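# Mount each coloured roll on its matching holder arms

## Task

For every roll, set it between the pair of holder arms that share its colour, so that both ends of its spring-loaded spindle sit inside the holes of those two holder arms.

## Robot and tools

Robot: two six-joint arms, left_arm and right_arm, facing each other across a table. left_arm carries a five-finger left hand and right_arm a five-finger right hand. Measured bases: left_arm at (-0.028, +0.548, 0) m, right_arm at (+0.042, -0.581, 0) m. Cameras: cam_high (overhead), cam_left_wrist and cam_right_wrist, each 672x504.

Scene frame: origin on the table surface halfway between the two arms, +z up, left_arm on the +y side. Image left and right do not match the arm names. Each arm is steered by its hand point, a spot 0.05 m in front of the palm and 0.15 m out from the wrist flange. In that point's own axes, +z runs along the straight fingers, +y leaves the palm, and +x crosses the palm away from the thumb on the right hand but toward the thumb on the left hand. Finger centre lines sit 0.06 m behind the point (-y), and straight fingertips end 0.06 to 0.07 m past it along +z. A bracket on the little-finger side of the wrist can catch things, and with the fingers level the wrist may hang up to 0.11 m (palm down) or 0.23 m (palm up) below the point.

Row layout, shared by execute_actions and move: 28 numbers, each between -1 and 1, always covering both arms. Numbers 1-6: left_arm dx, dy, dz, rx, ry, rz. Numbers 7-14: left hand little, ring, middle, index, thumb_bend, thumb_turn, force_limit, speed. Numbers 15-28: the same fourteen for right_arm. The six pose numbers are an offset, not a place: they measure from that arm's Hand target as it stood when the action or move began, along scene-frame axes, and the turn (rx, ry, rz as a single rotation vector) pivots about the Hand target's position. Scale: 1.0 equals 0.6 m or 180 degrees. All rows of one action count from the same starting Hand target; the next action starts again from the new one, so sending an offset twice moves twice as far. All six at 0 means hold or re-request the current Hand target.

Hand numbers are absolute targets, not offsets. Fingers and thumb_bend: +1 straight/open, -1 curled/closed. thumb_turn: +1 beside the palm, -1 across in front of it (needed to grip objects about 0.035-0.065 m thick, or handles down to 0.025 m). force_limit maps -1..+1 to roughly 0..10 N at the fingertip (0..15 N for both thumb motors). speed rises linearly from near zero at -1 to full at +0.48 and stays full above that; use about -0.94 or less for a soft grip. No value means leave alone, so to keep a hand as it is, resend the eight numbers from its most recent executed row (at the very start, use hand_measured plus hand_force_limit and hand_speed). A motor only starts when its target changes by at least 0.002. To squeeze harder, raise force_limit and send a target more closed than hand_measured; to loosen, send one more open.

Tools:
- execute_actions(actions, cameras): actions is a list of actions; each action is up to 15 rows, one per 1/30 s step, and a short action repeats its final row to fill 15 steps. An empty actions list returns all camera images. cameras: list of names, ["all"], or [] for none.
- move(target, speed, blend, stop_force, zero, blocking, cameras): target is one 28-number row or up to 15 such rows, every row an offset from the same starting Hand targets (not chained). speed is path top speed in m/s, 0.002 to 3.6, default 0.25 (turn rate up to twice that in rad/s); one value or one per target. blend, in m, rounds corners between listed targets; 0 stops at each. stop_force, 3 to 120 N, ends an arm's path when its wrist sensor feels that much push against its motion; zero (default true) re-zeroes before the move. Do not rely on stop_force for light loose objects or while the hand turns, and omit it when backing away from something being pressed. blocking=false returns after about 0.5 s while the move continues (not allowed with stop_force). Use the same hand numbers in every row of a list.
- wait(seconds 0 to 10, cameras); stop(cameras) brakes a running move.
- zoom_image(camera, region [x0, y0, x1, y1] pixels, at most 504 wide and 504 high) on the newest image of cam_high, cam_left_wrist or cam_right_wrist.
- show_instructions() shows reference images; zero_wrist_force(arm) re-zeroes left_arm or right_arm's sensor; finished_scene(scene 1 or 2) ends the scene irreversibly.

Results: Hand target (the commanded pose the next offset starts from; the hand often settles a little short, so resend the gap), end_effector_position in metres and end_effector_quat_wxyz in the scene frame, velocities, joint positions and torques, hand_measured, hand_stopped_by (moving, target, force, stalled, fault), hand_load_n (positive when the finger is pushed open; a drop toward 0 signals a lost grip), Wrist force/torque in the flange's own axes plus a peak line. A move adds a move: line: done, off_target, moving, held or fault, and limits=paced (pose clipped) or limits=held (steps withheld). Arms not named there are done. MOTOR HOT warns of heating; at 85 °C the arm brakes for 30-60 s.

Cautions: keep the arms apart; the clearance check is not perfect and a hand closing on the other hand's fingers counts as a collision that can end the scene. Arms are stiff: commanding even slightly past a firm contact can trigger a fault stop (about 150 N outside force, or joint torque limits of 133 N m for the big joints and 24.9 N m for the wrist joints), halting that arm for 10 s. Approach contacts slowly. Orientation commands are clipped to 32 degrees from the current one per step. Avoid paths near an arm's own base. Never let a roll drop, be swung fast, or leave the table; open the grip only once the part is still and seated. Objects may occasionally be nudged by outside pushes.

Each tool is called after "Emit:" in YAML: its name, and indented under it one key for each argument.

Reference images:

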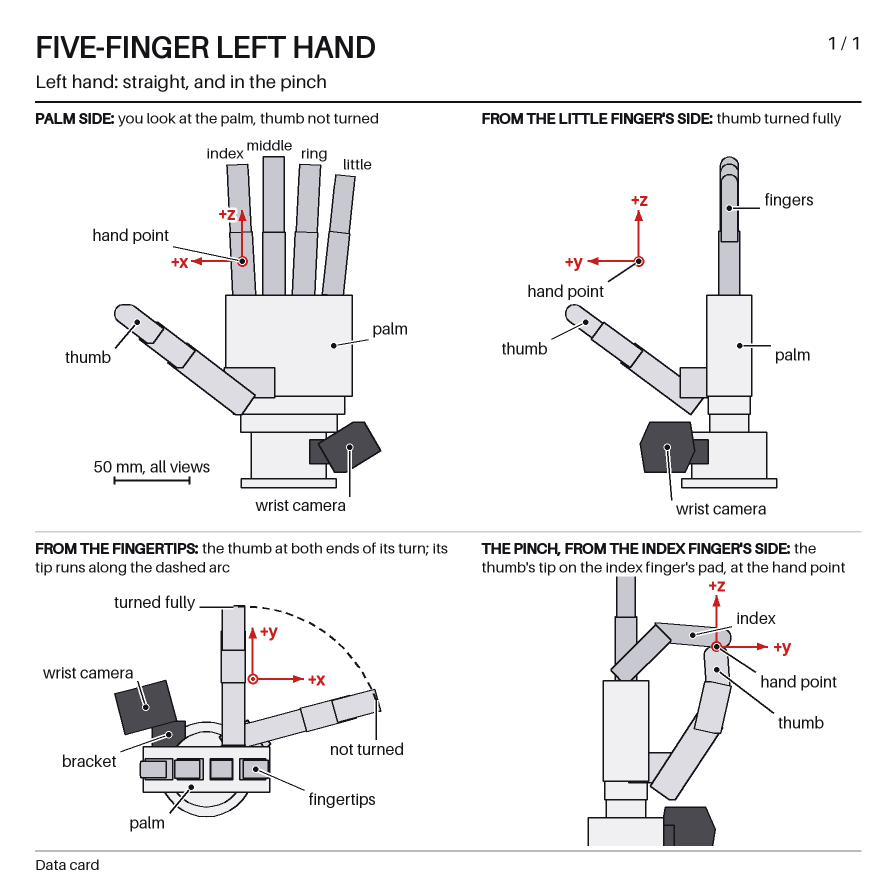

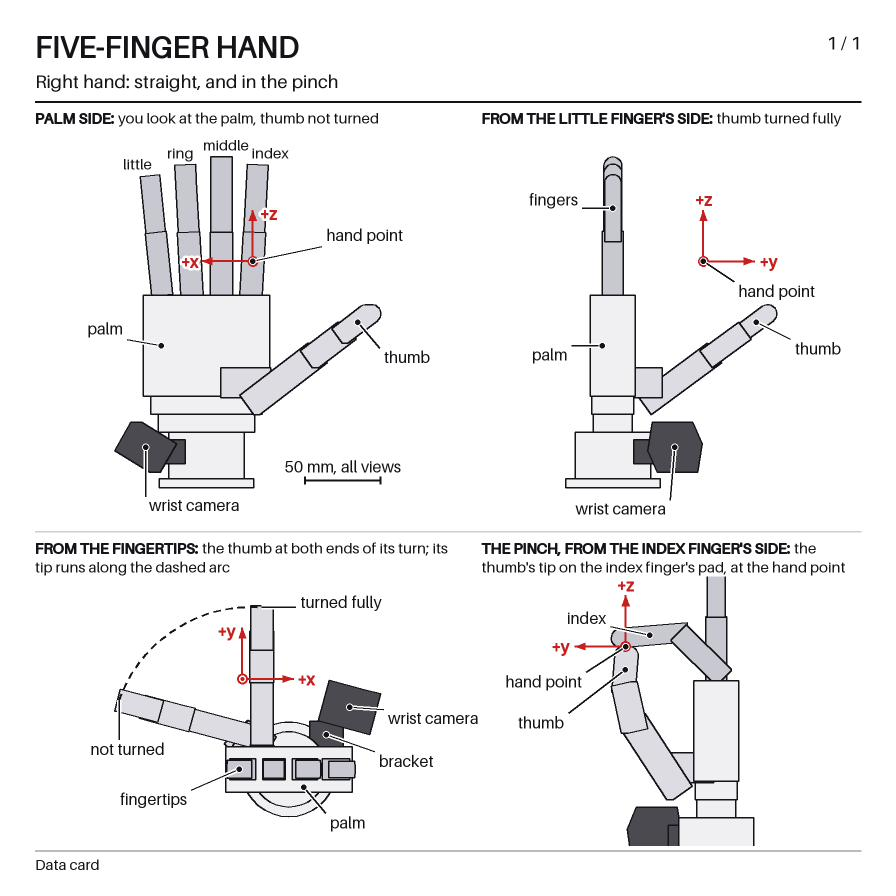

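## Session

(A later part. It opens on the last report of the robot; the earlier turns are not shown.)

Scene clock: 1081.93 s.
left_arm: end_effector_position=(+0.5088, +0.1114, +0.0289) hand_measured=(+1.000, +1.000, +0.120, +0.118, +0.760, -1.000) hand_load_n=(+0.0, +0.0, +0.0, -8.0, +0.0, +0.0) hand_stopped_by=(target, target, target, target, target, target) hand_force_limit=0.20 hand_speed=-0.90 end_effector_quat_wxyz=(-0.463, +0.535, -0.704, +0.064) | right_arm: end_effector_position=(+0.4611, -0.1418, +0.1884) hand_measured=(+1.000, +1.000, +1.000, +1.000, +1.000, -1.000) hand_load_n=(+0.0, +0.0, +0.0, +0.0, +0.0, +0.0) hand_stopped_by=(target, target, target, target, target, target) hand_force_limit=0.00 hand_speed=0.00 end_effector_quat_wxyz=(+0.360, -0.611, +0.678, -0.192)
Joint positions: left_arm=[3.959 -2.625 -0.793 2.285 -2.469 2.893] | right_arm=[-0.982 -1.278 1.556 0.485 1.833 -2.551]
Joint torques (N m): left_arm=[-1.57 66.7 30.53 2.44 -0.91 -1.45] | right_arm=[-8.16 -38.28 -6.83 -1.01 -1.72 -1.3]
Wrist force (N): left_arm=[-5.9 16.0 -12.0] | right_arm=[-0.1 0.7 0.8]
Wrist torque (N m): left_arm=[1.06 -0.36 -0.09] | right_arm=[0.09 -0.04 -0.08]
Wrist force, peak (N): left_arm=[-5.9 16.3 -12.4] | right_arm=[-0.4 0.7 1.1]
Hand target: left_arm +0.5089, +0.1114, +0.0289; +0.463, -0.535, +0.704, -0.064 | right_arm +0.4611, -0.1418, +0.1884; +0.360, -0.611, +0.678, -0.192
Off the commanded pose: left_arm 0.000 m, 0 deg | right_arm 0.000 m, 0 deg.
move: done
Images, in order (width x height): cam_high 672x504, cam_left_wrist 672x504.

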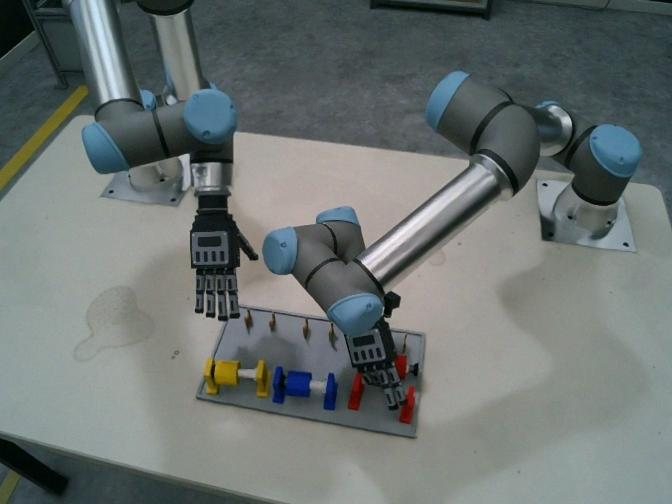

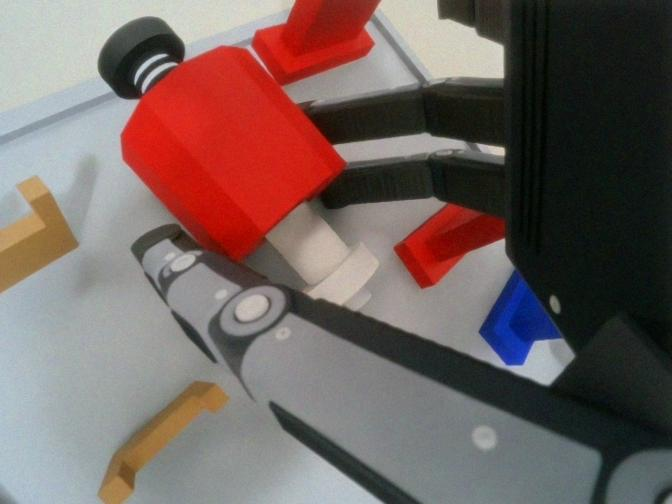

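Emit:
move:
  target: [0, 0, 0, 0, 0, 0, 1, 1, 0.06, 0.04, 0.76, -1, 0.2, -0.9, 0, 0, 0, 0, 0, 0, 1, 1, 1, 1, 1, -1, 0, 0]
  speed: 0.03

Emit:
move:
  target: [-0.025, 0.01, 0.002, 0, 0, 0, 1, 1, 0.06, 0.04, 0.76, -1, 0.2, -0.9, 0, 0, 0, 0, 0, 0, 1, 1, 1, 1, 1, -1, 0, 0]
  speed: 0.02
  cameras: ["cam_left_wrist", "cam_high"]

Emit:
zoom_image:
  camera: "cam_high"
  region: [330, 310, 430, 420]

Scene clock: 1082.93 s.
left_arm: end_effector_position=(+0.5089, +0.1114, +0.0289) hand_measured=(+1.000, +1.000, +0.060, +0.040, +0.760, -1.000) hand_load_n=(+0.0, +0.0, +0.0, -1.0, +0.0, +0.5) hand_stopped_by=(target, target, target, target, target, target) hand_force_limit=0.20 hand_speed=-0.90 end_effector_quat_wxyz=(-0.463, +0.535, -0.704, +0.064) | right_arm: end_effector_position=(+0.4611, -0.1418, +0.1884) hand_measured=(+1.000, +1.000, +1.000, +1.000, +1.000, -1.000) hand_load_n=(+0.0, +0.0, +0.0, +0.0, +0.0, +0.0) hand_stopped_by=(target, target, target, target, target, target) hand_force_limit=0.00 hand_speed=0.00 end_effector_quat_wxyz=(+0.360, -0.611, +0.678, -0.192)
Joint positions: left_arm=[3.959 -2.625 -0.793 2.286 -2.469 2.893] | right_arm=[-0.982 -1.278 1.556 0.485 1.833 -2.551]
Joint torques (N m): left_arm=[3.2 64.89 30.18 -1.04 -1.92 -1.28] | right_arm=[-8.46 -37.15 -6.48 -0.94 -1.87 -1.2]
Wrist force (N): left_arm=[-1.9 4.4 -6.4] | right_arm=[-0.1 0.6 0.8]
Wrist torque (N m): left_arm=[0.67 -0.34 -0.24] | right_arm=[0.08 -0.05 -0.08]
Wrist force, peak (N): left_arm=[-5.9 16.1 -12.3] | right_arm=[-0.4 0.9 0.8]
Hand target: left_arm +0.5089, +0.1114, +0.0289; +0.463, -0.535, +0.704, -0.064 | right_arm +0.4611, -0.1418, +0.1884; +0.360, -0.611, +0.678, -0.192
Off the commanded pose: left_arm 0.000 m, 0 deg | right_arm 0.000 m, 0 deg.
move: done

Scene clock: 1084.20 s.
left_arm: end_effector_position=(+0.4939, +0.1174, +0.0301) hand_measured=(+1.000, +1.000, +0.060, +0.040, +0.760, -1.000) hand_load_n=(+3.5, +0.0, +0.0, +0.0, +0.0, +0.5) hand_stopped_by=(target, target, target, target, target, target) hand_force_limit=0.20 hand_speed=-0.90 end_effector_quat_wxyz=(-0.463, +0.535, -0.704, +0.064) | right_arm: end_effector_position=(+0.4611, -0.1418, +0.1884) hand_measured=(+1.000, +1.000, +1.000, +1.000, +1.000, -1.000) hand_load_n=(+0.0, -0.5, +0.0, +0.0, +0.0, +0.0) hand_stopped_by=(target, target, target, target, target, target) hand_force_limit=0.00 hand_speed=0.00 end_effector_quat_wxyz=(+0.360, -0.611, +0.678, -0.192)
Joint positions: left_arm=[3.95 -2.583 -0.874 2.315 -2.473 2.881] | right_arm=[-0.982 -1.278 1.556 0.485 1.833 -2.551]
Joint torques (N m): left_arm=[-1.98 49.12 -6.61 -2.43 -1.48 -3.16] | right_arm=[-9.56 -37.52 -5.63 -0.86 -1.96 -1.22]
Wrist force (N): left_arm=[3.8 -24.2 -19.2] | right_arm=[0.0 0.5 0.9]
Wrist torque (N m): left_arm=[2.05 -1.26 1.66] | right_arm=[0.07 -0.06 -0.09]
Wrist force, peak (N): left_arm=[3.8 -24.2 -19.2] | right_arm=[-0.1 1.0 0.7]
Hand target: left_arm +0.4939, +0.1174, +0.0301; +0.463, -0.535, +0.704, -0.064 | right_arm +0.4611, -0.1418, +0.1884; +0.360, -0.611, +0.678, -0.192
Off the commanded pose: left_arm 0.000 m, 0 deg | right_arm 0.000 m, 0 deg.
move: done
Images, in order (width x height): cam_high 672x504, cam_left_wrist 672x504.

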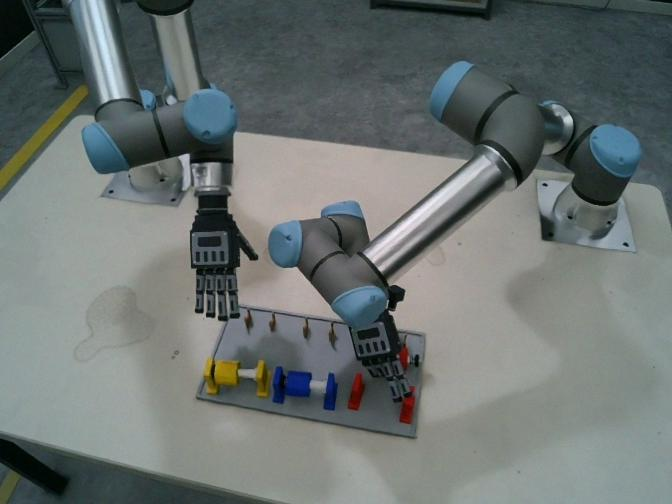

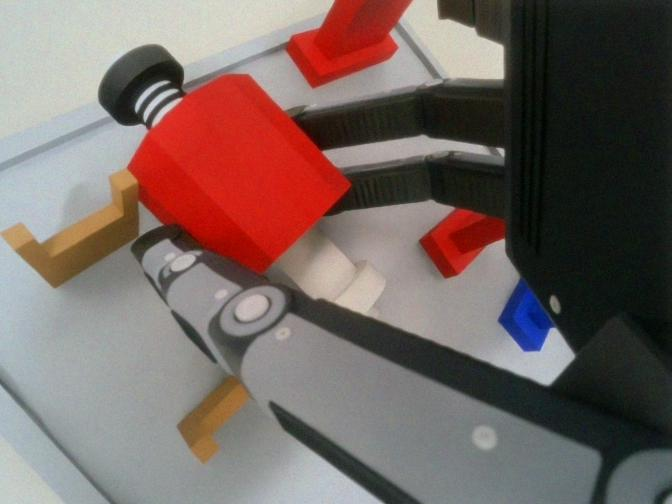

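Scaled by 4.582 from the camera's 672x504 image, which has a finer 960x720 frame.

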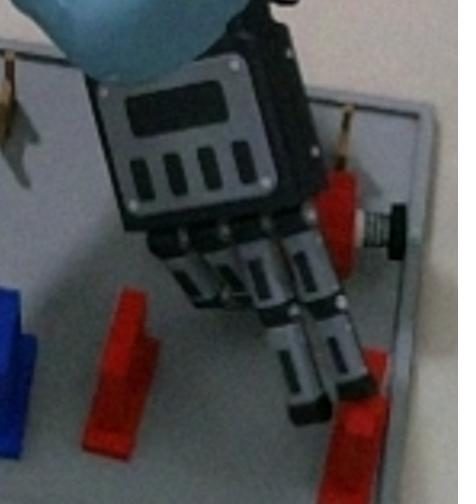

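Emit:
move:
  target: [0, -0.012, 0.008, 0, 0, 0, 1, 1, 0.06, 0.04, 0.76, -1, 0.2, -0.9, 0, 0, 0, 0, 0, 0, 1, 1, 1, 1, 1, -1, 0, 0]
  speed: 0.03
  cameras: ["cam_left_wrist"]

Scene clock: 1085.27 s.
left_arm: end_effector_position=(+0.4939, +0.1103, +0.0348) hand_measured=(+1.000, +1.000, +0.060, +0.040, +0.760, -1.000) hand_load_n=(+0.0, +0.0, +0.0, +0.0, +0.0, +0.5) hand_stopped_by=(target, target, target, target, target, target) hand_force_limit=0.20 hand_speed=-0.90 end_effector_quat_wxyz=(-0.463, +0.535, -0.704, +0.064) | right_arm: end_effector_position=(+0.4611, -0.1418, +0.1884) hand_measured=(+1.000, +1.000, +1.000, +1.000, +1.000, -1.000) hand_load_n=(+0.0, +0.0, +0.0, +0.0, -0.5, +0.0) hand_stopped_by=(target, target, target, target, target, target) hand_force_limit=0.00 hand_speed=0.00 end_effector_quat_wxyz=(+0.360, -0.611, +0.678, -0.192)
Joint positions: left_arm=[3.942 -2.598 -0.834 2.281 -2.476 2.869] | right_arm=[-0.982 -1.278 1.556 0.485 1.833 -2.551]
Joint torques (N m): left_arm=[-13.71 43.97 30.19 -3.56 -2.71 -2.41] | right_arm=[-9.95 -38.01 -6.1 -1.01 -1.78 -1.21]
Wrist force (N): left_arm=[0.2 0.8 -0.1] | right_arm=[-0.2 0.7 1.1]
Wrist torque (N m): left_arm=[0.15 -0.20 -0.12] | right_arm=[0.07 -0.05 -0.08]
Wrist force, peak (N): left_arm=[3.7 -24.7 -19.2] | right_arm=[-0.5 0.7 1.1]
Hand target: left_arm +0.4939, +0.1102, +0.0349; +0.463, -0.535, +0.704, -0.064 | right_arm +0.4611, -0.1418, +0.1884; +0.360, -0.611, +0.678, -0.192
Off the commanded pose: left_arm 0.000 m, 0 deg | right_arm 0.000 m, 0 deg.
move: done
Images, in order (width x height): cam_left_wrist 672x504.

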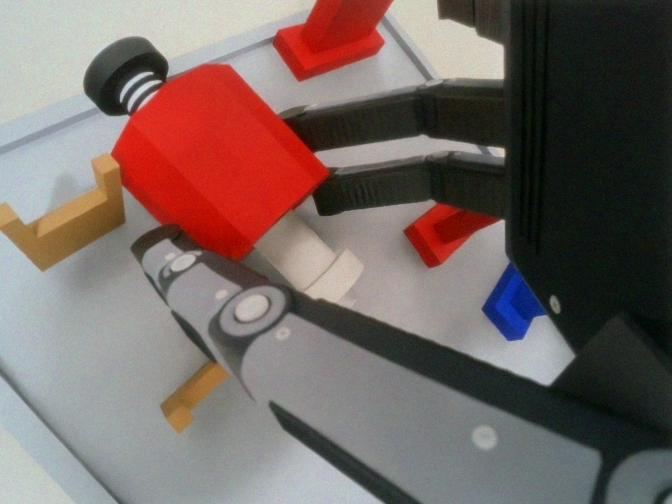

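Emit:
move:
  target: [0, 0, 0, 0, 0, 0, 1, 1, 0.25, 0.25, 0.9, -1, 0.2, -0.8, 0, 0, 0, 0, 0, 0, 1, 1, 1, 1, 1, -1, 0, 0]
  speed: 0.03

Emit:
move:
  target: [0, 0, 0, 0, 0, 0, 1, 1, 0.6, 0.6, 1, -1, 0.2, -0.7, 0, 0, 0, 0, 0, 0, 1, 1, 1, 1, 1, -1, 0, 0]
  speed: 0.03
  cameras: ["cam_left_wrist"]

Scene clock: 1086.27 s.
left_arm: end_effector_position=(+0.4939, +0.1102, +0.0349) hand_measured=(+1.000, +1.000, +0.250, +0.250, +0.900, -1.000) hand_load_n=(-0.5, +0.0, +0.0, +0.0, +0.0, +0.0) hand_stopped_by=(target, target, target, target, target, target) hand_force_limit=0.20 hand_speed=-0.80 end_effector_quat_wxyz=(-0.463, +0.535, -0.704, +0.064) | right_arm: end_effector_position=(+0.4611, -0.1418, +0.1884) hand_measured=(+1.000, +1.000, +1.000, +1.000, +1.000, -1.000) hand_load_n=(+0.0, +0.0, -0.5, +0.0, +0.0, +0.0) hand_stopped_by=(target, target, target, target, target, target) hand_force_limit=0.00 hand_speed=0.00 end_effector_quat_wxyz=(+0.360, -0.611, +0.678, -0.192)
Joint positions: left_arm=[3.942 -2.598 -0.834 2.28 -2.476 2.869] | right_arm=[-0.982 -1.278 1.556 0.485 1.833 -2.551]
Joint torques (N m): left_arm=[-12.81 43.38 29.43 -3.58 -2.67 -2.58] | right_arm=[-6.6 -38.66 -5.34 -0.96 -1.84 -1.05]
Wrist force (N): left_arm=[0.3 0.8 0.3] | right_arm=[-0.1 0.5 0.7]
Wrist torque (N m): left_arm=[0.13 -0.20 -0.11] | right_arm=[0.08 -0.04 -0.09]
Wrist force, peak (N): left_arm=[0.3 1.1 0.0] | right_arm=[-0.1 1.1 0.8]
Hand target: left_arm +0.4939, +0.1102, +0.0349; +0.463, -0.535, +0.704, -0.064 | right_arm +0.4611, -0.1418, +0.1884; +0.360, -0.611, +0.678, -0.192
Off the commanded pose: left_arm 0.000 m, 0 deg | right_arm 0.000 m, 0 deg.
move: done

Scene clock: 1086.97 s.
left_arm: end_effector_position=(+0.4939, +0.1102, +0.0349) hand_measured=(+1.000, +1.000, +0.600, +0.600, +1.000, -1.000) hand_load_n=(+0.0, +0.0, +0.0, +0.0, +0.0, +0.0) hand_stopped_by=(target, target, target, target, target, target) hand_force_limit=0.20 hand_speed=-0.70 end_effector_quat_wxyz=(-0.463, +0.535, -0.704, +0.064) | right_arm: end_effector_position=(+0.4611, -0.1418, +0.1884) hand_measured=(+1.000, +1.000, +1.000, +1.000, +1.000, -1.000) hand_load_n=(+0.0, +0.0, +0.0, +0.0, +0.0, +0.0) hand_stopped_by=(target, target, target, target, target, target) hand_force_limit=0.00 hand_speed=0.00 end_effector_quat_wxyz=(+0.360, -0.611, +0.678, -0.192)
Joint positions: left_arm=[3.942 -2.598 -0.834 2.28 -2.476 2.869] | right_arm=[-0.982 -1.278 1.556 0.485 1.833 -2.551]
Joint torques (N m): left_arm=[-13.07 44.01 29.94 -3.38 -2.38 -2.52] | right_arm=[-8.97 -37.5 -5.64 -0.85 -1.72 -1.3]
Wrist force (N): left_arm=[0.4 0.9 0.0] | right_arm=[-0.3 0.7 0.7]
Wrist torque (N m): left_arm=[0.16 -0.23 -0.11] | right_arm=[0.09 -0.02 -0.09]
Wrist force, peak (N): left_arm=[0.2 1.0 0.0] | right_arm=[-0.3 0.6 0.9]
Hand target: left_arm +0.4939, +0.1102, +0.0349; +0.463, -0.535, +0.704, -0.064 | right_arm +0.4611, -0.1418, +0.1884; +0.360, -0.611, +0.678, -0.192
Off the commanded pose: left_arm 0.000 m, 0 deg | right_arm 0.000 m, 0 deg.
move: done
Images, in order (width x height): cam_left_wrist 672x504.

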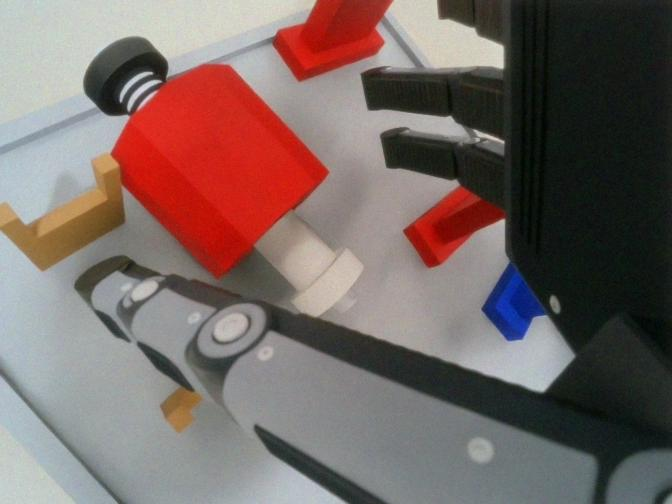

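Emit:
move:
  target:
    - [-0.08, -0.045, 0.063, 0, 0, 0, 1, 1, 0.9, 0.9, 1, -1, 0.2, -0.7, 0, 0, 0, 0, 0, 0, 1, 1, 1, 1, 1, -1, 0, 0]
    - [-0.2, -0.02, 0.2, -0.1983, 0, 0, 1, 1, 0.9, 0.9, 1, -1, 0.2, -0.7, 0, 0, 0, 0, 0, 0, 1, 1, 1, 1, 1, -1, 0, 0]
  speed: [0.06, 0.15]
  blend: 0.01
  cameras: ["all"]

Emit:
zoom_image:
  camera: "cam_high"
  region: [320, 310, 440, 430]

Scene clock: 1091.07 s.
left_arm: end_effector_position=(+0.3739, +0.0982, +0.1548) hand_measured=(+1.000, +1.000, +0.900, +0.900, +1.000, -1.000) hand_load_n=(+0.0, +0.0, +0.0, +0.0, +0.0, +0.0) hand_stopped_by=(target, target, target, target, target, target) hand_force_limit=0.20 hand_speed=-0.70 end_effector_quat_wxyz=(-0.276, +0.651, -0.650, +0.277) | right_arm: end_effector_position=(+0.4611, -0.1418, +0.1884) hand_measured=(+1.000, +1.000, +1.000, +1.000, +1.000, -1.000) hand_load_n=(+0.0, +0.0, +0.0, +0.0, +0.0, +0.0) hand_stopped_by=(target, target, target, target, target, target) hand_force_limit=0.00 hand_speed=0.00 end_effector_quat_wxyz=(+0.360, -0.611, +0.678, -0.192)
Joint positions: left_arm=[3.955 -2.011 -1.427 2.522 -2.076 2.579] | right_arm=[-0.982 -1.278 1.556 0.485 1.833 -2.551]
Joint torques (N m): left_arm=[14.09 47.98 7.32 0.48 0.66 -2.44] | right_arm=[-8.93 -37.5 -7.17 -0.75 -1.61 -0.98]
Wrist force (N): left_arm=[1.2 0.2 0.5] | right_arm=[-0.1 0.6 0.6]
Wrist torque (N m): left_arm=[0.08 -0.19 -0.06] | right_arm=[0.09 -0.03 -0.09]
Wrist force, peak (N): left_arm=[1.4 0.3 1.0] | right_arm=[-0.3 0.9 1.1]
Hand target: left_arm +0.3739, +0.0982, +0.1549; -0.276, +0.651, -0.650, +0.277 | right_arm +0.4611, -0.1418, +0.1884; +0.360, -0.611, +0.678, -0.192
Off the commanded pose: left_arm 0.000 m, 0 deg | right_arm 0.000 m, 0 deg.
move: done

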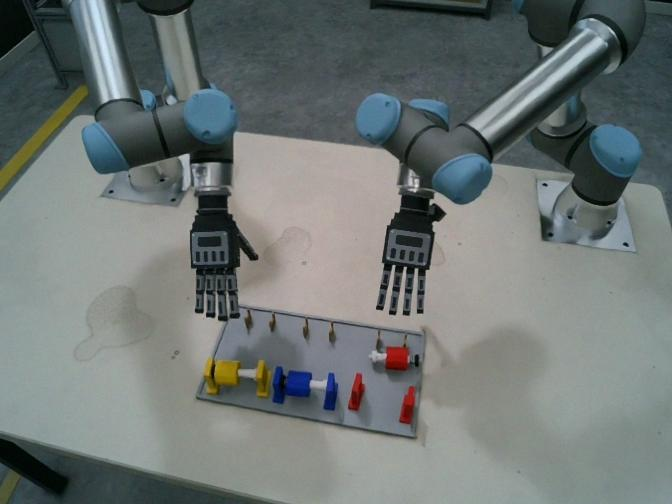

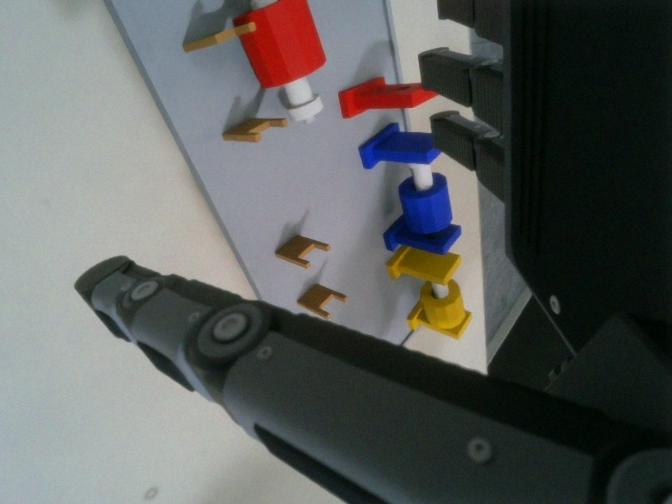

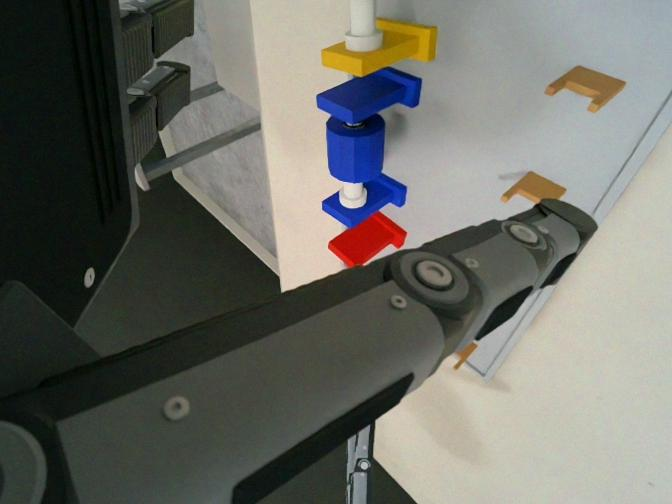

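Scaled by 4.200 from the camera's 672x504 image, which has a finer 960x720 frame.

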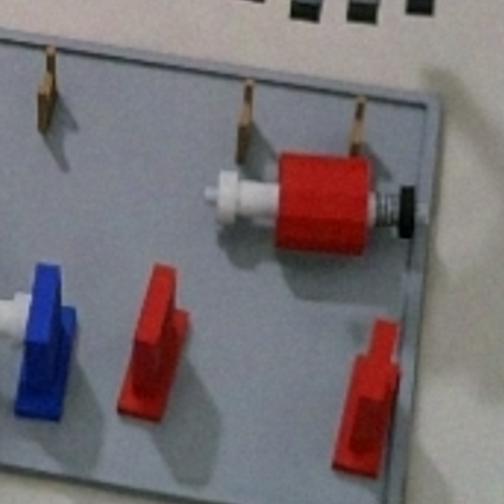

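Emit:
move:
  target:
    - [0.1265, 0.0213, -0.1003, 0, 0, 0.0294, -1, -1, 0.9, 0.9, 1, -1, 0.5, -0.3, 0, 0, 0, 0, 0, 0, 1, 1, 1, 1, 1, -1, 0, 0]
  speed: 0.12
  cameras: ["cam_high", "cam_left_wrist"]

Emit:
zoom_image:
  camera: "cam_high"
  region: [320, 310, 440, 430]

Scene clock: 1094.50 s.
left_arm: end_effector_position=(+0.4497, +0.1110, +0.0948) hand_measured=(-1.000, -1.000, +0.900, +0.900, +1.000, -1.000) hand_load_n=(+0.0, +0.0, +0.0, +0.0, +0.0, +0.0) hand_stopped_by=(target, target, target, target, target, target) hand_force_limit=0.50 hand_speed=-0.30 end_effector_quat_wxyz=(-0.289, +0.680, -0.620, +0.264) | right_arm: end_effector_position=(+0.4611, -0.1418, +0.1884) hand_measured=(+1.000, +1.000, +1.000, +1.000, +1.000, -1.000) hand_load_n=(-0.5, +0.0, +0.0, +0.0, +0.0, +0.0) hand_stopped_by=(target, target, target, target, target, target) hand_force_limit=0.00 hand_speed=0.00 end_effector_quat_wxyz=(+0.360, -0.611, +0.678, -0.192)
Joint positions: left_arm=[4.049 -2.158 -1.359 2.602 -2.074 2.58] | right_arm=[-0.982 -1.278 1.556 0.485 1.833 -2.551]
Joint torques (N m): left_arm=[14.69 30.64 28.98 0.53 -2.06 -2.49] | right_arm=[-7.43 -37.9 -5.76 -1.09 -1.41 -0.87]
Wrist force (N): left_arm=[1.3 0.5 0.9] | right_arm=[-0.2 0.7 0.5]
Wrist torque (N m): left_arm=[0.08 -0.23 -0.04] | right_arm=[0.11 -0.02 -0.09]
Wrist force, peak (N): left_arm=[1.1 0.4 1.6] | right_arm=[0.0 1.0 1.0]
Hand target: left_arm +0.4498, +0.1110, +0.0947; -0.289, +0.681, -0.620, +0.264 | right_arm +0.4611, -0.1418, +0.1884; +0.360, -0.611, +0.678, -0.192
Off the commanded pose: left_arm 0.000 m, 0 deg | right_arm 0.000 m, 0 deg.
move: done
Images, in order (width x height): cam_high 672x504, cam_left_wrist 672x504.

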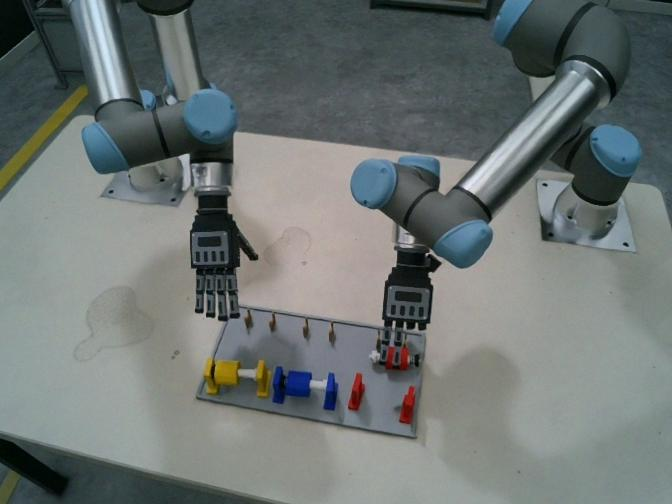

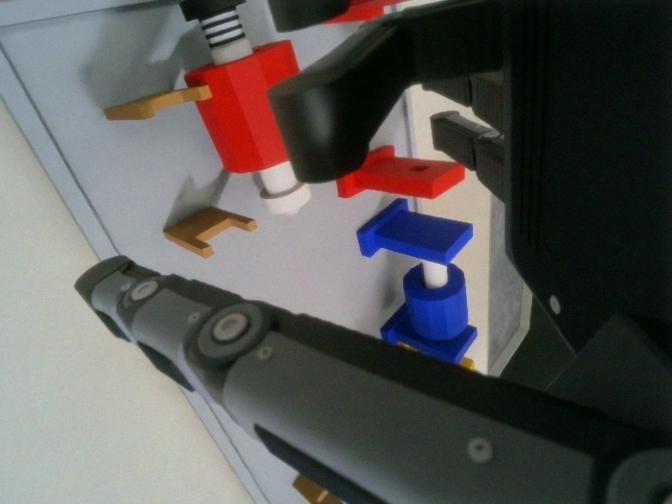

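Scaled by 4.200 from the camera's 672x504 image, which has a finer 960x720 frame.

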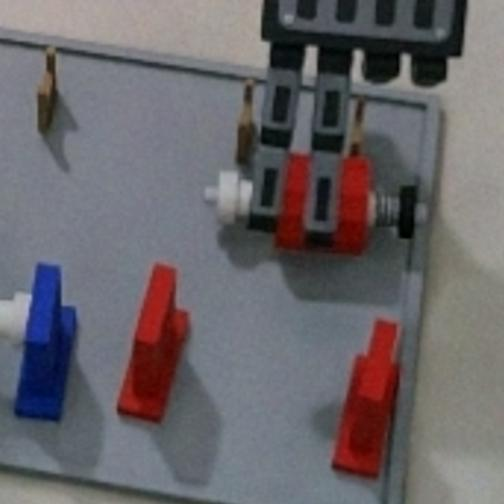

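Emit:
move:
  target:
    - [0, 0.0135, 0, 0, 0, 0, -1, -1, 0.9, 0.9, 1, -1, 0.5, -0.3, 0, 0, 0, 0, 0, 0, 1, 1, 1, 1, 1, -1, 0, 0]
    - [0.0938, 0.022, -0.0943, 0, 0, 0, -1, -1, 0.9, 0.9, 1, -1, 0.5, -0.3, 0, 0, 0, 0, 0, 0, 1, 1, 1, 1, 1, -1, 0, 0]
  speed: 0.05
  stop_force: 5
  cameras: ["cam_high", "cam_left_wrist"]

Emit:
zoom_image:
  camera: "cam_high"
  region: [320, 310, 440, 430]

Scene clock: 1097.83 s.
left_arm: end_effector_position=(+0.5061, +0.1242, +0.0381) hand_measured=(-1.000, -1.000, +0.900, +0.900, +1.000, -1.000) hand_load_n=(+0.0, +0.0, +0.0, +0.0, +0.0, +0.0) hand_stopped_by=(target, target, target, target, target, target) hand_force_limit=0.50 hand_speed=-0.30 end_effector_quat_wxyz=(-0.289, +0.681, -0.620, +0.264) | right_arm: end_effector_position=(+0.4611, -0.1418, +0.1884) hand_measured=(+1.000, +1.000, +1.000, +1.000, +1.000, -1.000) hand_load_n=(+0.0, +0.0, +0.0, +0.0, +0.0, +0.0) hand_stopped_by=(target, target, target, target, target, target) hand_force_limit=0.00 hand_speed=0.00 end_effector_quat_wxyz=(+0.360, -0.611, +0.678, -0.192)
Joint positions: left_arm=[4.129 -2.268 -1.321 2.707 -2.025 2.65] | right_arm=[-0.982 -1.278 1.556 0.485 1.833 -2.551]
Joint torques (N m): left_arm=[13.03 34.03 30.02 0.61 0.66 2.42] | right_arm=[-8.67 -38.03 -6.76 -0.91 -1.58 -1]
Wrist force (N): left_arm=[1.5 0.2 0.9] | right_arm=[-0.3 0.4 0.5]
Wrist torque (N m): left_arm=[0.03 -0.28 -0.17] | right_arm=[0.07 0.01 -0.10]
Wrist force, peak (N): left_arm=[1.6 0.5 1.2] | right_arm=[-0.1 0.8 1.1]
Hand target: left_arm +0.5061, +0.1242, +0.0381; -0.289, +0.681, -0.620, +0.264 | right_arm +0.4611, -0.1418, +0.1884; +0.360, -0.611, +0.678, -0.192
Off the commanded pose: left_arm 0.000 m, 0 deg | right_arm 0.000 m, 0 deg.
move: done
Images, in order (width x height): cam_high 672x504, cam_left_wrist 672x504.

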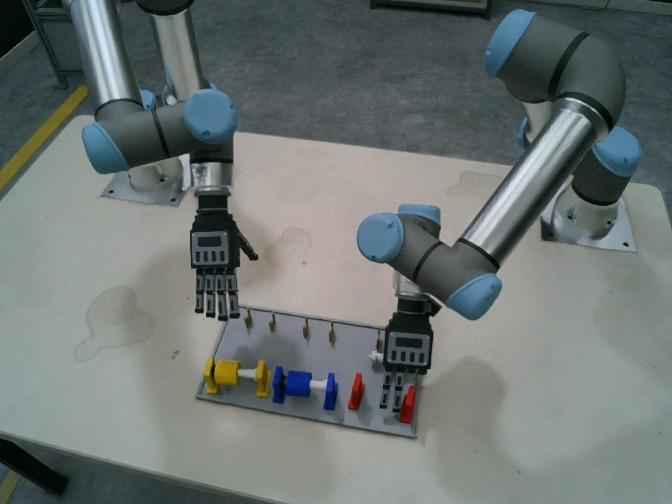

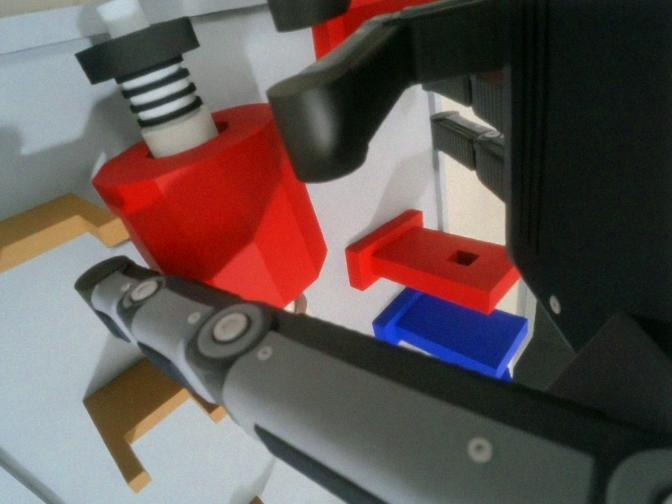

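Scaled by 4.200 from the camera's 672x504 image, which has a finer 960x720 frame.

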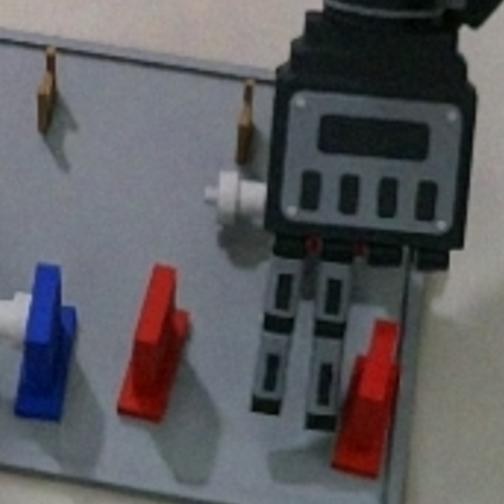

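Emit:
move:
  target: [0, 0, 0, 0, 0, 0, -1, -1, 0.25, 0.25, 0.85, -1, 0.5, -0.7, 0, 0, 0, 0, 0, 0, 1, 1, 1, 1, 1, -1, 0, 0]
  speed: 0.03
  cameras: ["cam_left_wrist"]

Emit:
move:
  target: [0, 0, 0, 0, 0, 0, -1, -1, -0.3, -0.3, -0.1, -1, 0.5, -0.95, 0, 0, 0, 0, 0, 0, 1, 1, 1, 1, 1, -1, 0, 0]
  speed: 0.03
  cameras: ["cam_left_wrist"]

Scene clock: 1099.33 s.
left_arm: end_effector_position=(+0.5061, +0.1242, +0.0381) hand_measured=(-1.000, -1.000, +0.250, +0.250, +0.850, -1.000) hand_load_n=(+0.0, +0.0, +0.0, +0.0, +0.0, +0.0) hand_stopped_by=(target, target, target, target, target, target) hand_force_limit=0.50 hand_speed=-0.70 end_effector_quat_wxyz=(-0.289, +0.681, -0.620, +0.264) | right_arm: end_effector_position=(+0.4611, -0.1418, +0.1884) hand_measured=(+1.000, +1.000, +1.000, +1.000, +1.000, -1.000) hand_load_n=(+0.0, +0.0, +0.0, +0.0, +0.0, +0.0) hand_stopped_by=(target, target, target, target, target, target) hand_force_limit=0.00 hand_speed=0.00 end_effector_quat_wxyz=(+0.360, -0.611, +0.678, -0.192)
Joint positions: left_arm=[4.129 -2.268 -1.321 2.707 -2.025 2.65] | right_arm=[-0.982 -1.278 1.556 0.485 1.833 -2.551]
Joint torques (N m): left_arm=[13.26 33.85 28.86 -0.48 0.12 2.41] | right_arm=[-8.33 -37.97 -5.94 -0.67 -1.59 -1.1]
Wrist force (N): left_arm=[1.4 0.3 1.0] | right_arm=[-0.2 0.6 0.7]
Wrist torque (N m): left_arm=[0.03 -0.27 -0.18] | right_arm=[0.08 -0.03 -0.09]
Wrist force, peak (N): left_arm=[1.5 0.6 1.0] | right_arm=[-0.3 0.6 1.2]
Hand target: left_arm +0.5061, +0.1242, +0.0381; -0.289, +0.681, -0.620, +0.264 | right_arm +0.4611, -0.1418, +0.1884; +0.360, -0.611, +0.678, -0.192
Off the commanded pose: left_arm 0.000 m, 0 deg | right_arm 0.000 m, 0 deg.
move: done
Images, in order (width x height): cam_left_wrist 672x504.

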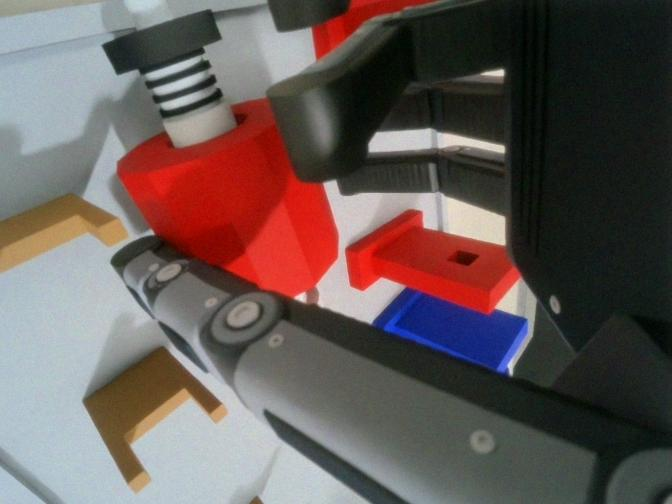

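Scene clock: 1101.43 s.
left_arm: end_effector_position=(+0.5061, +0.1242, +0.0381) hand_measured=(-1.000, -1.000, +0.002, -0.012, +0.728, -1.000) hand_load_n=(+0.0, +0.0, +5.0, +8.0, +13.5, -1.5) hand_stopped_by=(target, target, force, force, force, target) hand_force_limit=0.50 hand_speed=-0.95 end_effector_quat_wxyz=(-0.289, +0.681, -0.620, +0.264) | right_arm: end_effector_position=(+0.4611, -0.1418, +0.1884) hand_measured=(+1.000, +1.000, +1.000, +1.000, +1.000, -1.000) hand_load_n=(+0.0, +0.0, -0.5, +0.0, +0.0, +0.0) hand_stopped_by=(target, target, target, target, target, target) hand_force_limit=0.00 hand_speed=0.00 end_effector_quat_wxyz=(+0.360, -0.611, +0.678, -0.192)
Joint positions: left_arm=[4.129 -2.268 -1.321 2.707 -2.025 2.65] | right_arm=[-0.982 -1.278 1.556 0.485 1.833 -2.551]
Joint torques (N m): left_arm=[12.24 35.3 25.55 -2.19 -1.13 2.61] | right_arm=[-7.85 -37.41 -6.91 -0.84 -1.44 -0.59]
Wrist force (N): left_arm=[1.5 0.8 1.3] | right_arm=[-0.1 0.4 0.7]
Wrist torque (N m): left_arm=[0.07 -0.29 -0.18] | right_arm=[0.05 -0.04 -0.09]
Wrist force, peak (N): left_arm=[1.5 1.0 1.2] | right_arm=[0.0 0.7 1.1]
Hand target: left_arm +0.5061, +0.1242, +0.0381; -0.289, +0.681, -0.620, +0.264 | right_arm +0.4611, -0.1418, +0.1884; +0.360, -0.611, +0.678, -0.192
Off the commanded pose: left_arm 0.000 m, 0 deg | right_arm 0.000 m, 0 deg.
move: done
Images, in order (width x height): cam_left_wrist 672x504.

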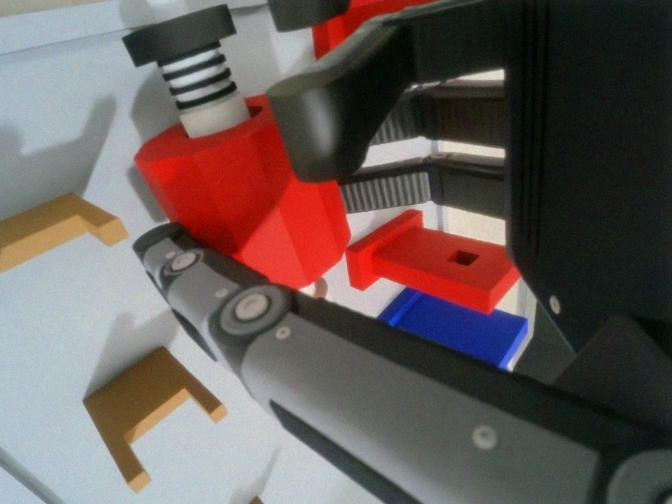

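Emit:
move:
  target:
    - [0, 0, 0.09, 0, 0, 0, -1, -1, -0.3, -0.3, -0.1, -1, 0.5, -0.95, 0, 0, 0, 0, 0, 0, 1, 1, 1, 1, 1, -1, 0, 0]
    - [0.1215, -0.09, 0.16, -0.1113, 0.0014, -0.066, -1, -1, -0.3, -0.3, -0.1, -1, 0.5, -0.95, 0, 0, 0, 0, 0, 0, 1, 1, 1, 1, 1, -1, 0, 0]
  speed: 0.1
  cameras: ["cam_left_wrist", "cam_high"]

Scene clock: 1106.90 s.
left_arm: end_effector_position=(+0.5789, +0.0702, +0.1341) hand_measured=(-1.000, -1.000, +0.002, -0.012, +0.728, -1.000) hand_load_n=(+0.0, +0.0, +5.0, +7.5, +13.5, -2.0) hand_stopped_by=(target, target, force, force, force, target) hand_force_limit=0.50 hand_speed=-0.95 end_effector_quat_wxyz=(-0.136, +0.653, -0.632, +0.394) | right_arm: end_effector_position=(+0.4611, -0.1418, +0.1884) hand_measured=(+1.000, +1.000, +1.000, +1.000, +1.000, -1.000) hand_load_n=(+0.0, +0.0, +0.0, +0.0, +0.0, +0.0) hand_stopped_by=(target, target, target, target, target, target) hand_force_limit=0.00 hand_speed=0.00 end_effector_quat_wxyz=(+0.360, -0.611, +0.678, -0.192)
Joint positions: left_arm=[4.274 -2.256 -1.113 2.659 -1.557 2.684] | right_arm=[-0.982 -1.278 1.556 0.485 1.833 -2.551]
Joint torques (N m): left_arm=[13.52 35.3 31.43 -0.06 1.29 -2.63] | right_arm=[-7.66 -38.56 -5.68 -0.89 -1.51 -0.52]
Wrist force (N): left_arm=[1.2 0.2 1.2] | right_arm=[0.0 0.7 0.9]
Wrist torque (N m): left_arm=[-0.06 -0.22 0.06] | right_arm=[0.08 -0.06 -0.08]
Wrist force, peak (N): left_arm=[1.4 1.5 2.1] | right_arm=[-0.3 0.8 1.2]
Hand target: left_arm +0.5790, +0.0702, +0.1341; -0.136, +0.653, -0.632, +0.394 | right_arm +0.4611, -0.1418, +0.1884; +0.360, -0.611, +0.678, -0.192
Off the commanded pose: left_arm 0.000 m, 0 deg | right_arm 0.000 m, 0 deg.
move: done
Images, in order (width x height): cam_high 672x504, cam_left_wrist 672x504.

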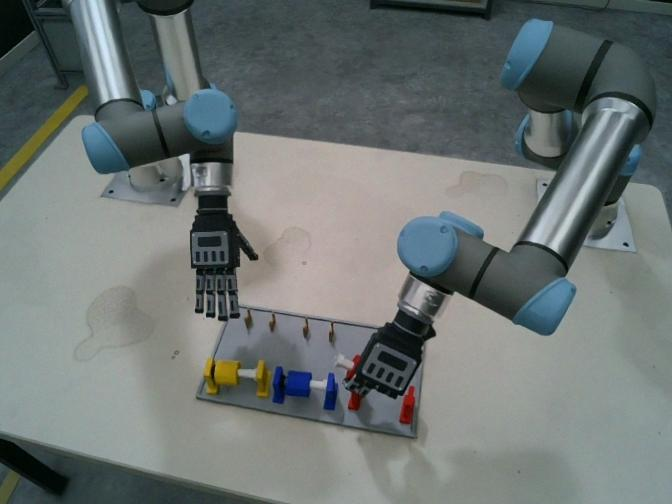

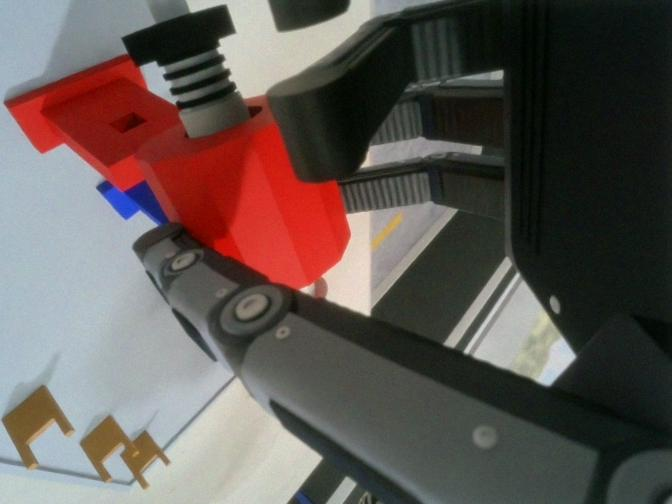

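Emit:
execute_actions:
  actions: []

Scene clock: 1108.30 s.
left_arm: end_effector_position=(+0.5790, +0.0702, +0.1341) hand_measured=(-1.000, -1.000, +0.002, -0.012, +0.728, -1.000) hand_load_n=(+0.5, +0.0, +4.5, +8.0, +13.5, -2.0) hand_stopped_by=(target, target, force, force, force, target) hand_force_limit=0.50 hand_speed=-0.95 end_effector_quat_wxyz=(-0.136, +0.653, -0.632, +0.394) | right_arm: end_effector_position=(+0.4611, -0.1418, +0.1884) hand_measured=(+1.000, +1.000, +1.000, +1.000, +1.000, -1.000) hand_load_n=(+0.0, +0.0, +0.0, +0.0, +0.0, +0.0) hand_stopped_by=(target, target, target, target, target, target) hand_force_limit=0.00 hand_speed=0.00 end_effector_quat_wxyz=(+0.360, -0.611, +0.678, -0.192)
Joint positions: left_arm=[4.274 -2.256 -1.113 2.659 -1.556 2.684] | right_arm=[-0.982 -1.278 1.556 0.485 1.833 -2.551]
Joint velocities: within noise
Joint torques (N m): left_arm=[12.98 35.12 32.24 -1.72 1.29 -2.47] | right_arm=[-8.16 -37.88 -5.68 -0.95 -1.57 -0.65]
Wrist force (N): left_arm=[1.4 0.1 1.1] | right_arm=[-0.1 0.6 0.5]
Wrist torque (N m): left_arm=[-0.07 -0.26 0.09] | right_arm=[0.10 -0.03 -0.09]
Wrist force, peak (N): left_arm=[1.6 0.0 1.3] | right_arm=[-0.3 0.7 1.0]
Hand target: left_arm +0.5790, +0.0702, +0.1341; -0.136, +0.653, -0.632, +0.394 | right_arm +0.4611, -0.1418, +0.1884; +0.360, -0.611, +0.678, -0.192
Off the commanded pose: left_arm 0.000 m, 0 deg | right_arm 0.000 m, 0 deg.

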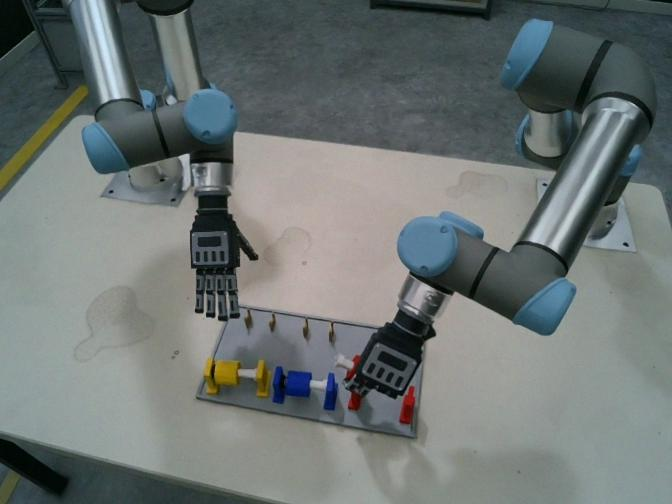

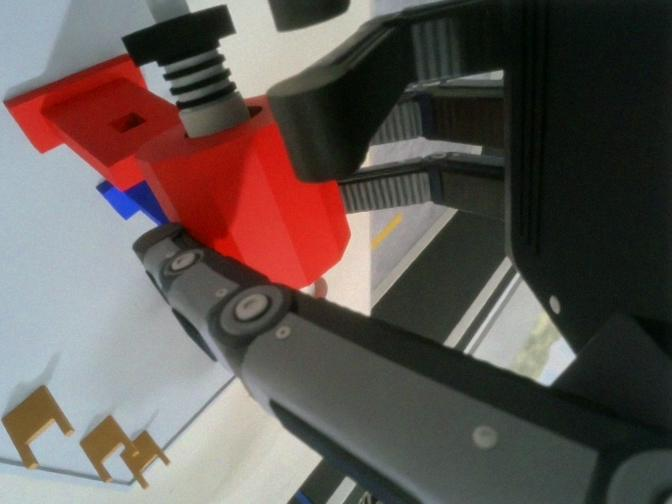

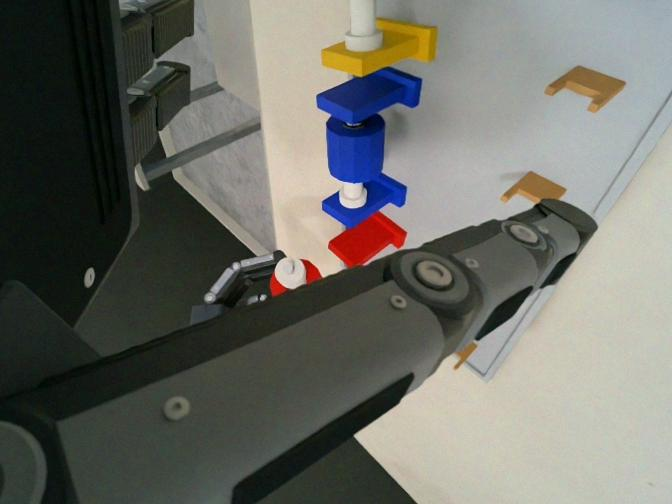

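Emit:
move:
  target:
    - [0,0.0285,-0.0613,0,0,0,-1,-1,-0.3,-0.3,-0.1,-1,0.5,-0.95,0,0,0,0,0,0,1,1,1,1,1,-1,0,0]
    - [0,0.0472,-0.0918,0,0,0,-1,-1,-0.3,-0.3,-0.1,-1,0.5,-0.95,0,0,0,0,0,0,1,1,1,1,1,-1,0,0]
  speed: 0.1
  blend: 0.01
  stop_force: 5
  cameras: ["all"]

Scene clock: 1110.40 s.
left_arm: end_effector_position=(+0.5790, +0.0985, +0.0790) hand_measured=(-1.000, -1.000, +0.002, -0.012, +0.728, -1.000) hand_load_n=(+0.0, +0.0, +5.5, +0.0, +5.5, +2.0) hand_stopped_by=(target, target, force, force, force, target) hand_force_limit=0.50 hand_speed=-0.95 end_effector_quat_wxyz=(-0.136, +0.653, -0.632, +0.394) | right_arm: end_effector_position=(+0.4611, -0.1418, +0.1884) hand_measured=(+1.000, +1.000, +1.000, +1.000, +1.000, -1.000) hand_load_n=(+0.0, +0.0, +0.0, +0.0, +0.0, +0.0) hand_stopped_by=(target, target, target, target, target, target) hand_force_limit=0.00 hand_speed=0.00 end_effector_quat_wxyz=(+0.360, -0.611, +0.678, -0.192)
Joint positions: left_arm=[4.32 -2.257 -1.259 2.805 -1.522 2.714] | right_arm=[-0.982 -1.278 1.556 0.485 1.833 -2.551]
Joint torques (N m): left_arm=[13.61 35.31 7.64 1.26 1.41 2.47] | right_arm=[-8.89 -37.1 -5.24 -0.78 -1.4 -0.31]
Wrist force (N): left_arm=[1.6 0.7 1.3] | right_arm=[-0.3 0.4 0.6]
Wrist torque (N m): left_arm=[0.02 -0.24 -0.10] | right_arm=[0.06 -0.01 -0.10]
Wrist force, peak (N): left_arm=[1.5 1.1 1.4] | right_arm=[0.0 1.2 0.8]
Hand target: left_arm +0.5790, +0.0985, +0.0790; -0.136, +0.653, -0.632, +0.394 | right_arm +0.4611, -0.1418, +0.1884; +0.360, -0.611, +0.678, -0.192
Off the commanded pose: left_arm 0.000 m, 0 deg | right_arm 0.000 m, 0 deg.
move: done

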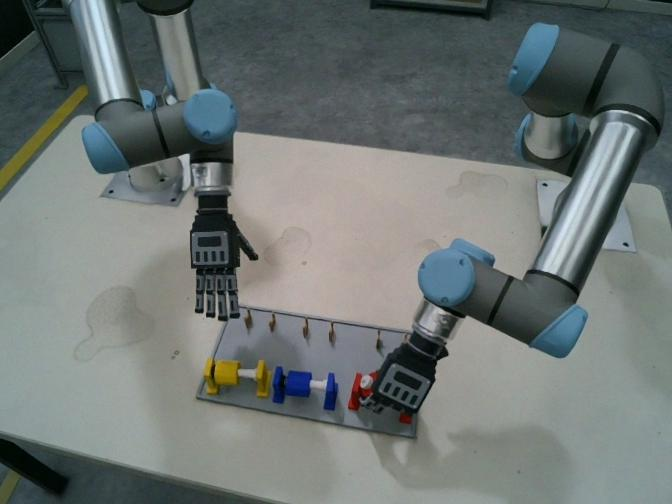

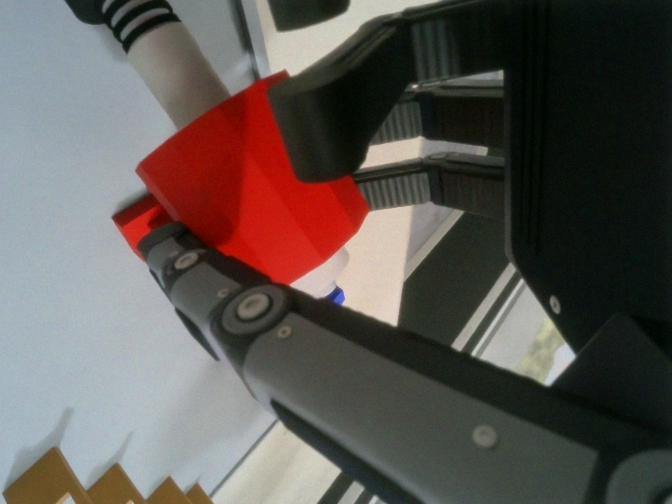

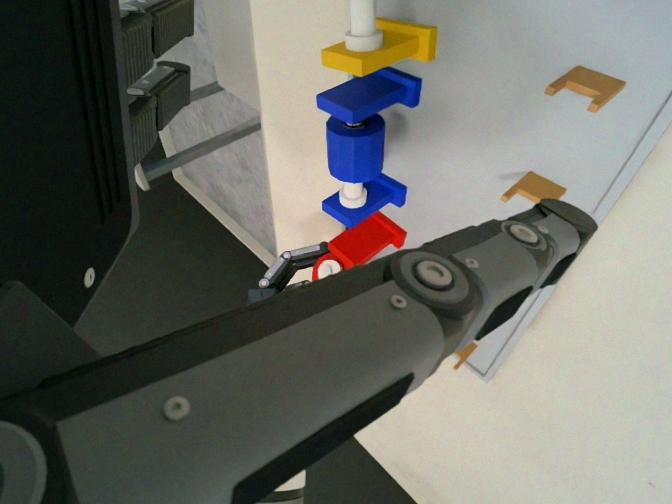

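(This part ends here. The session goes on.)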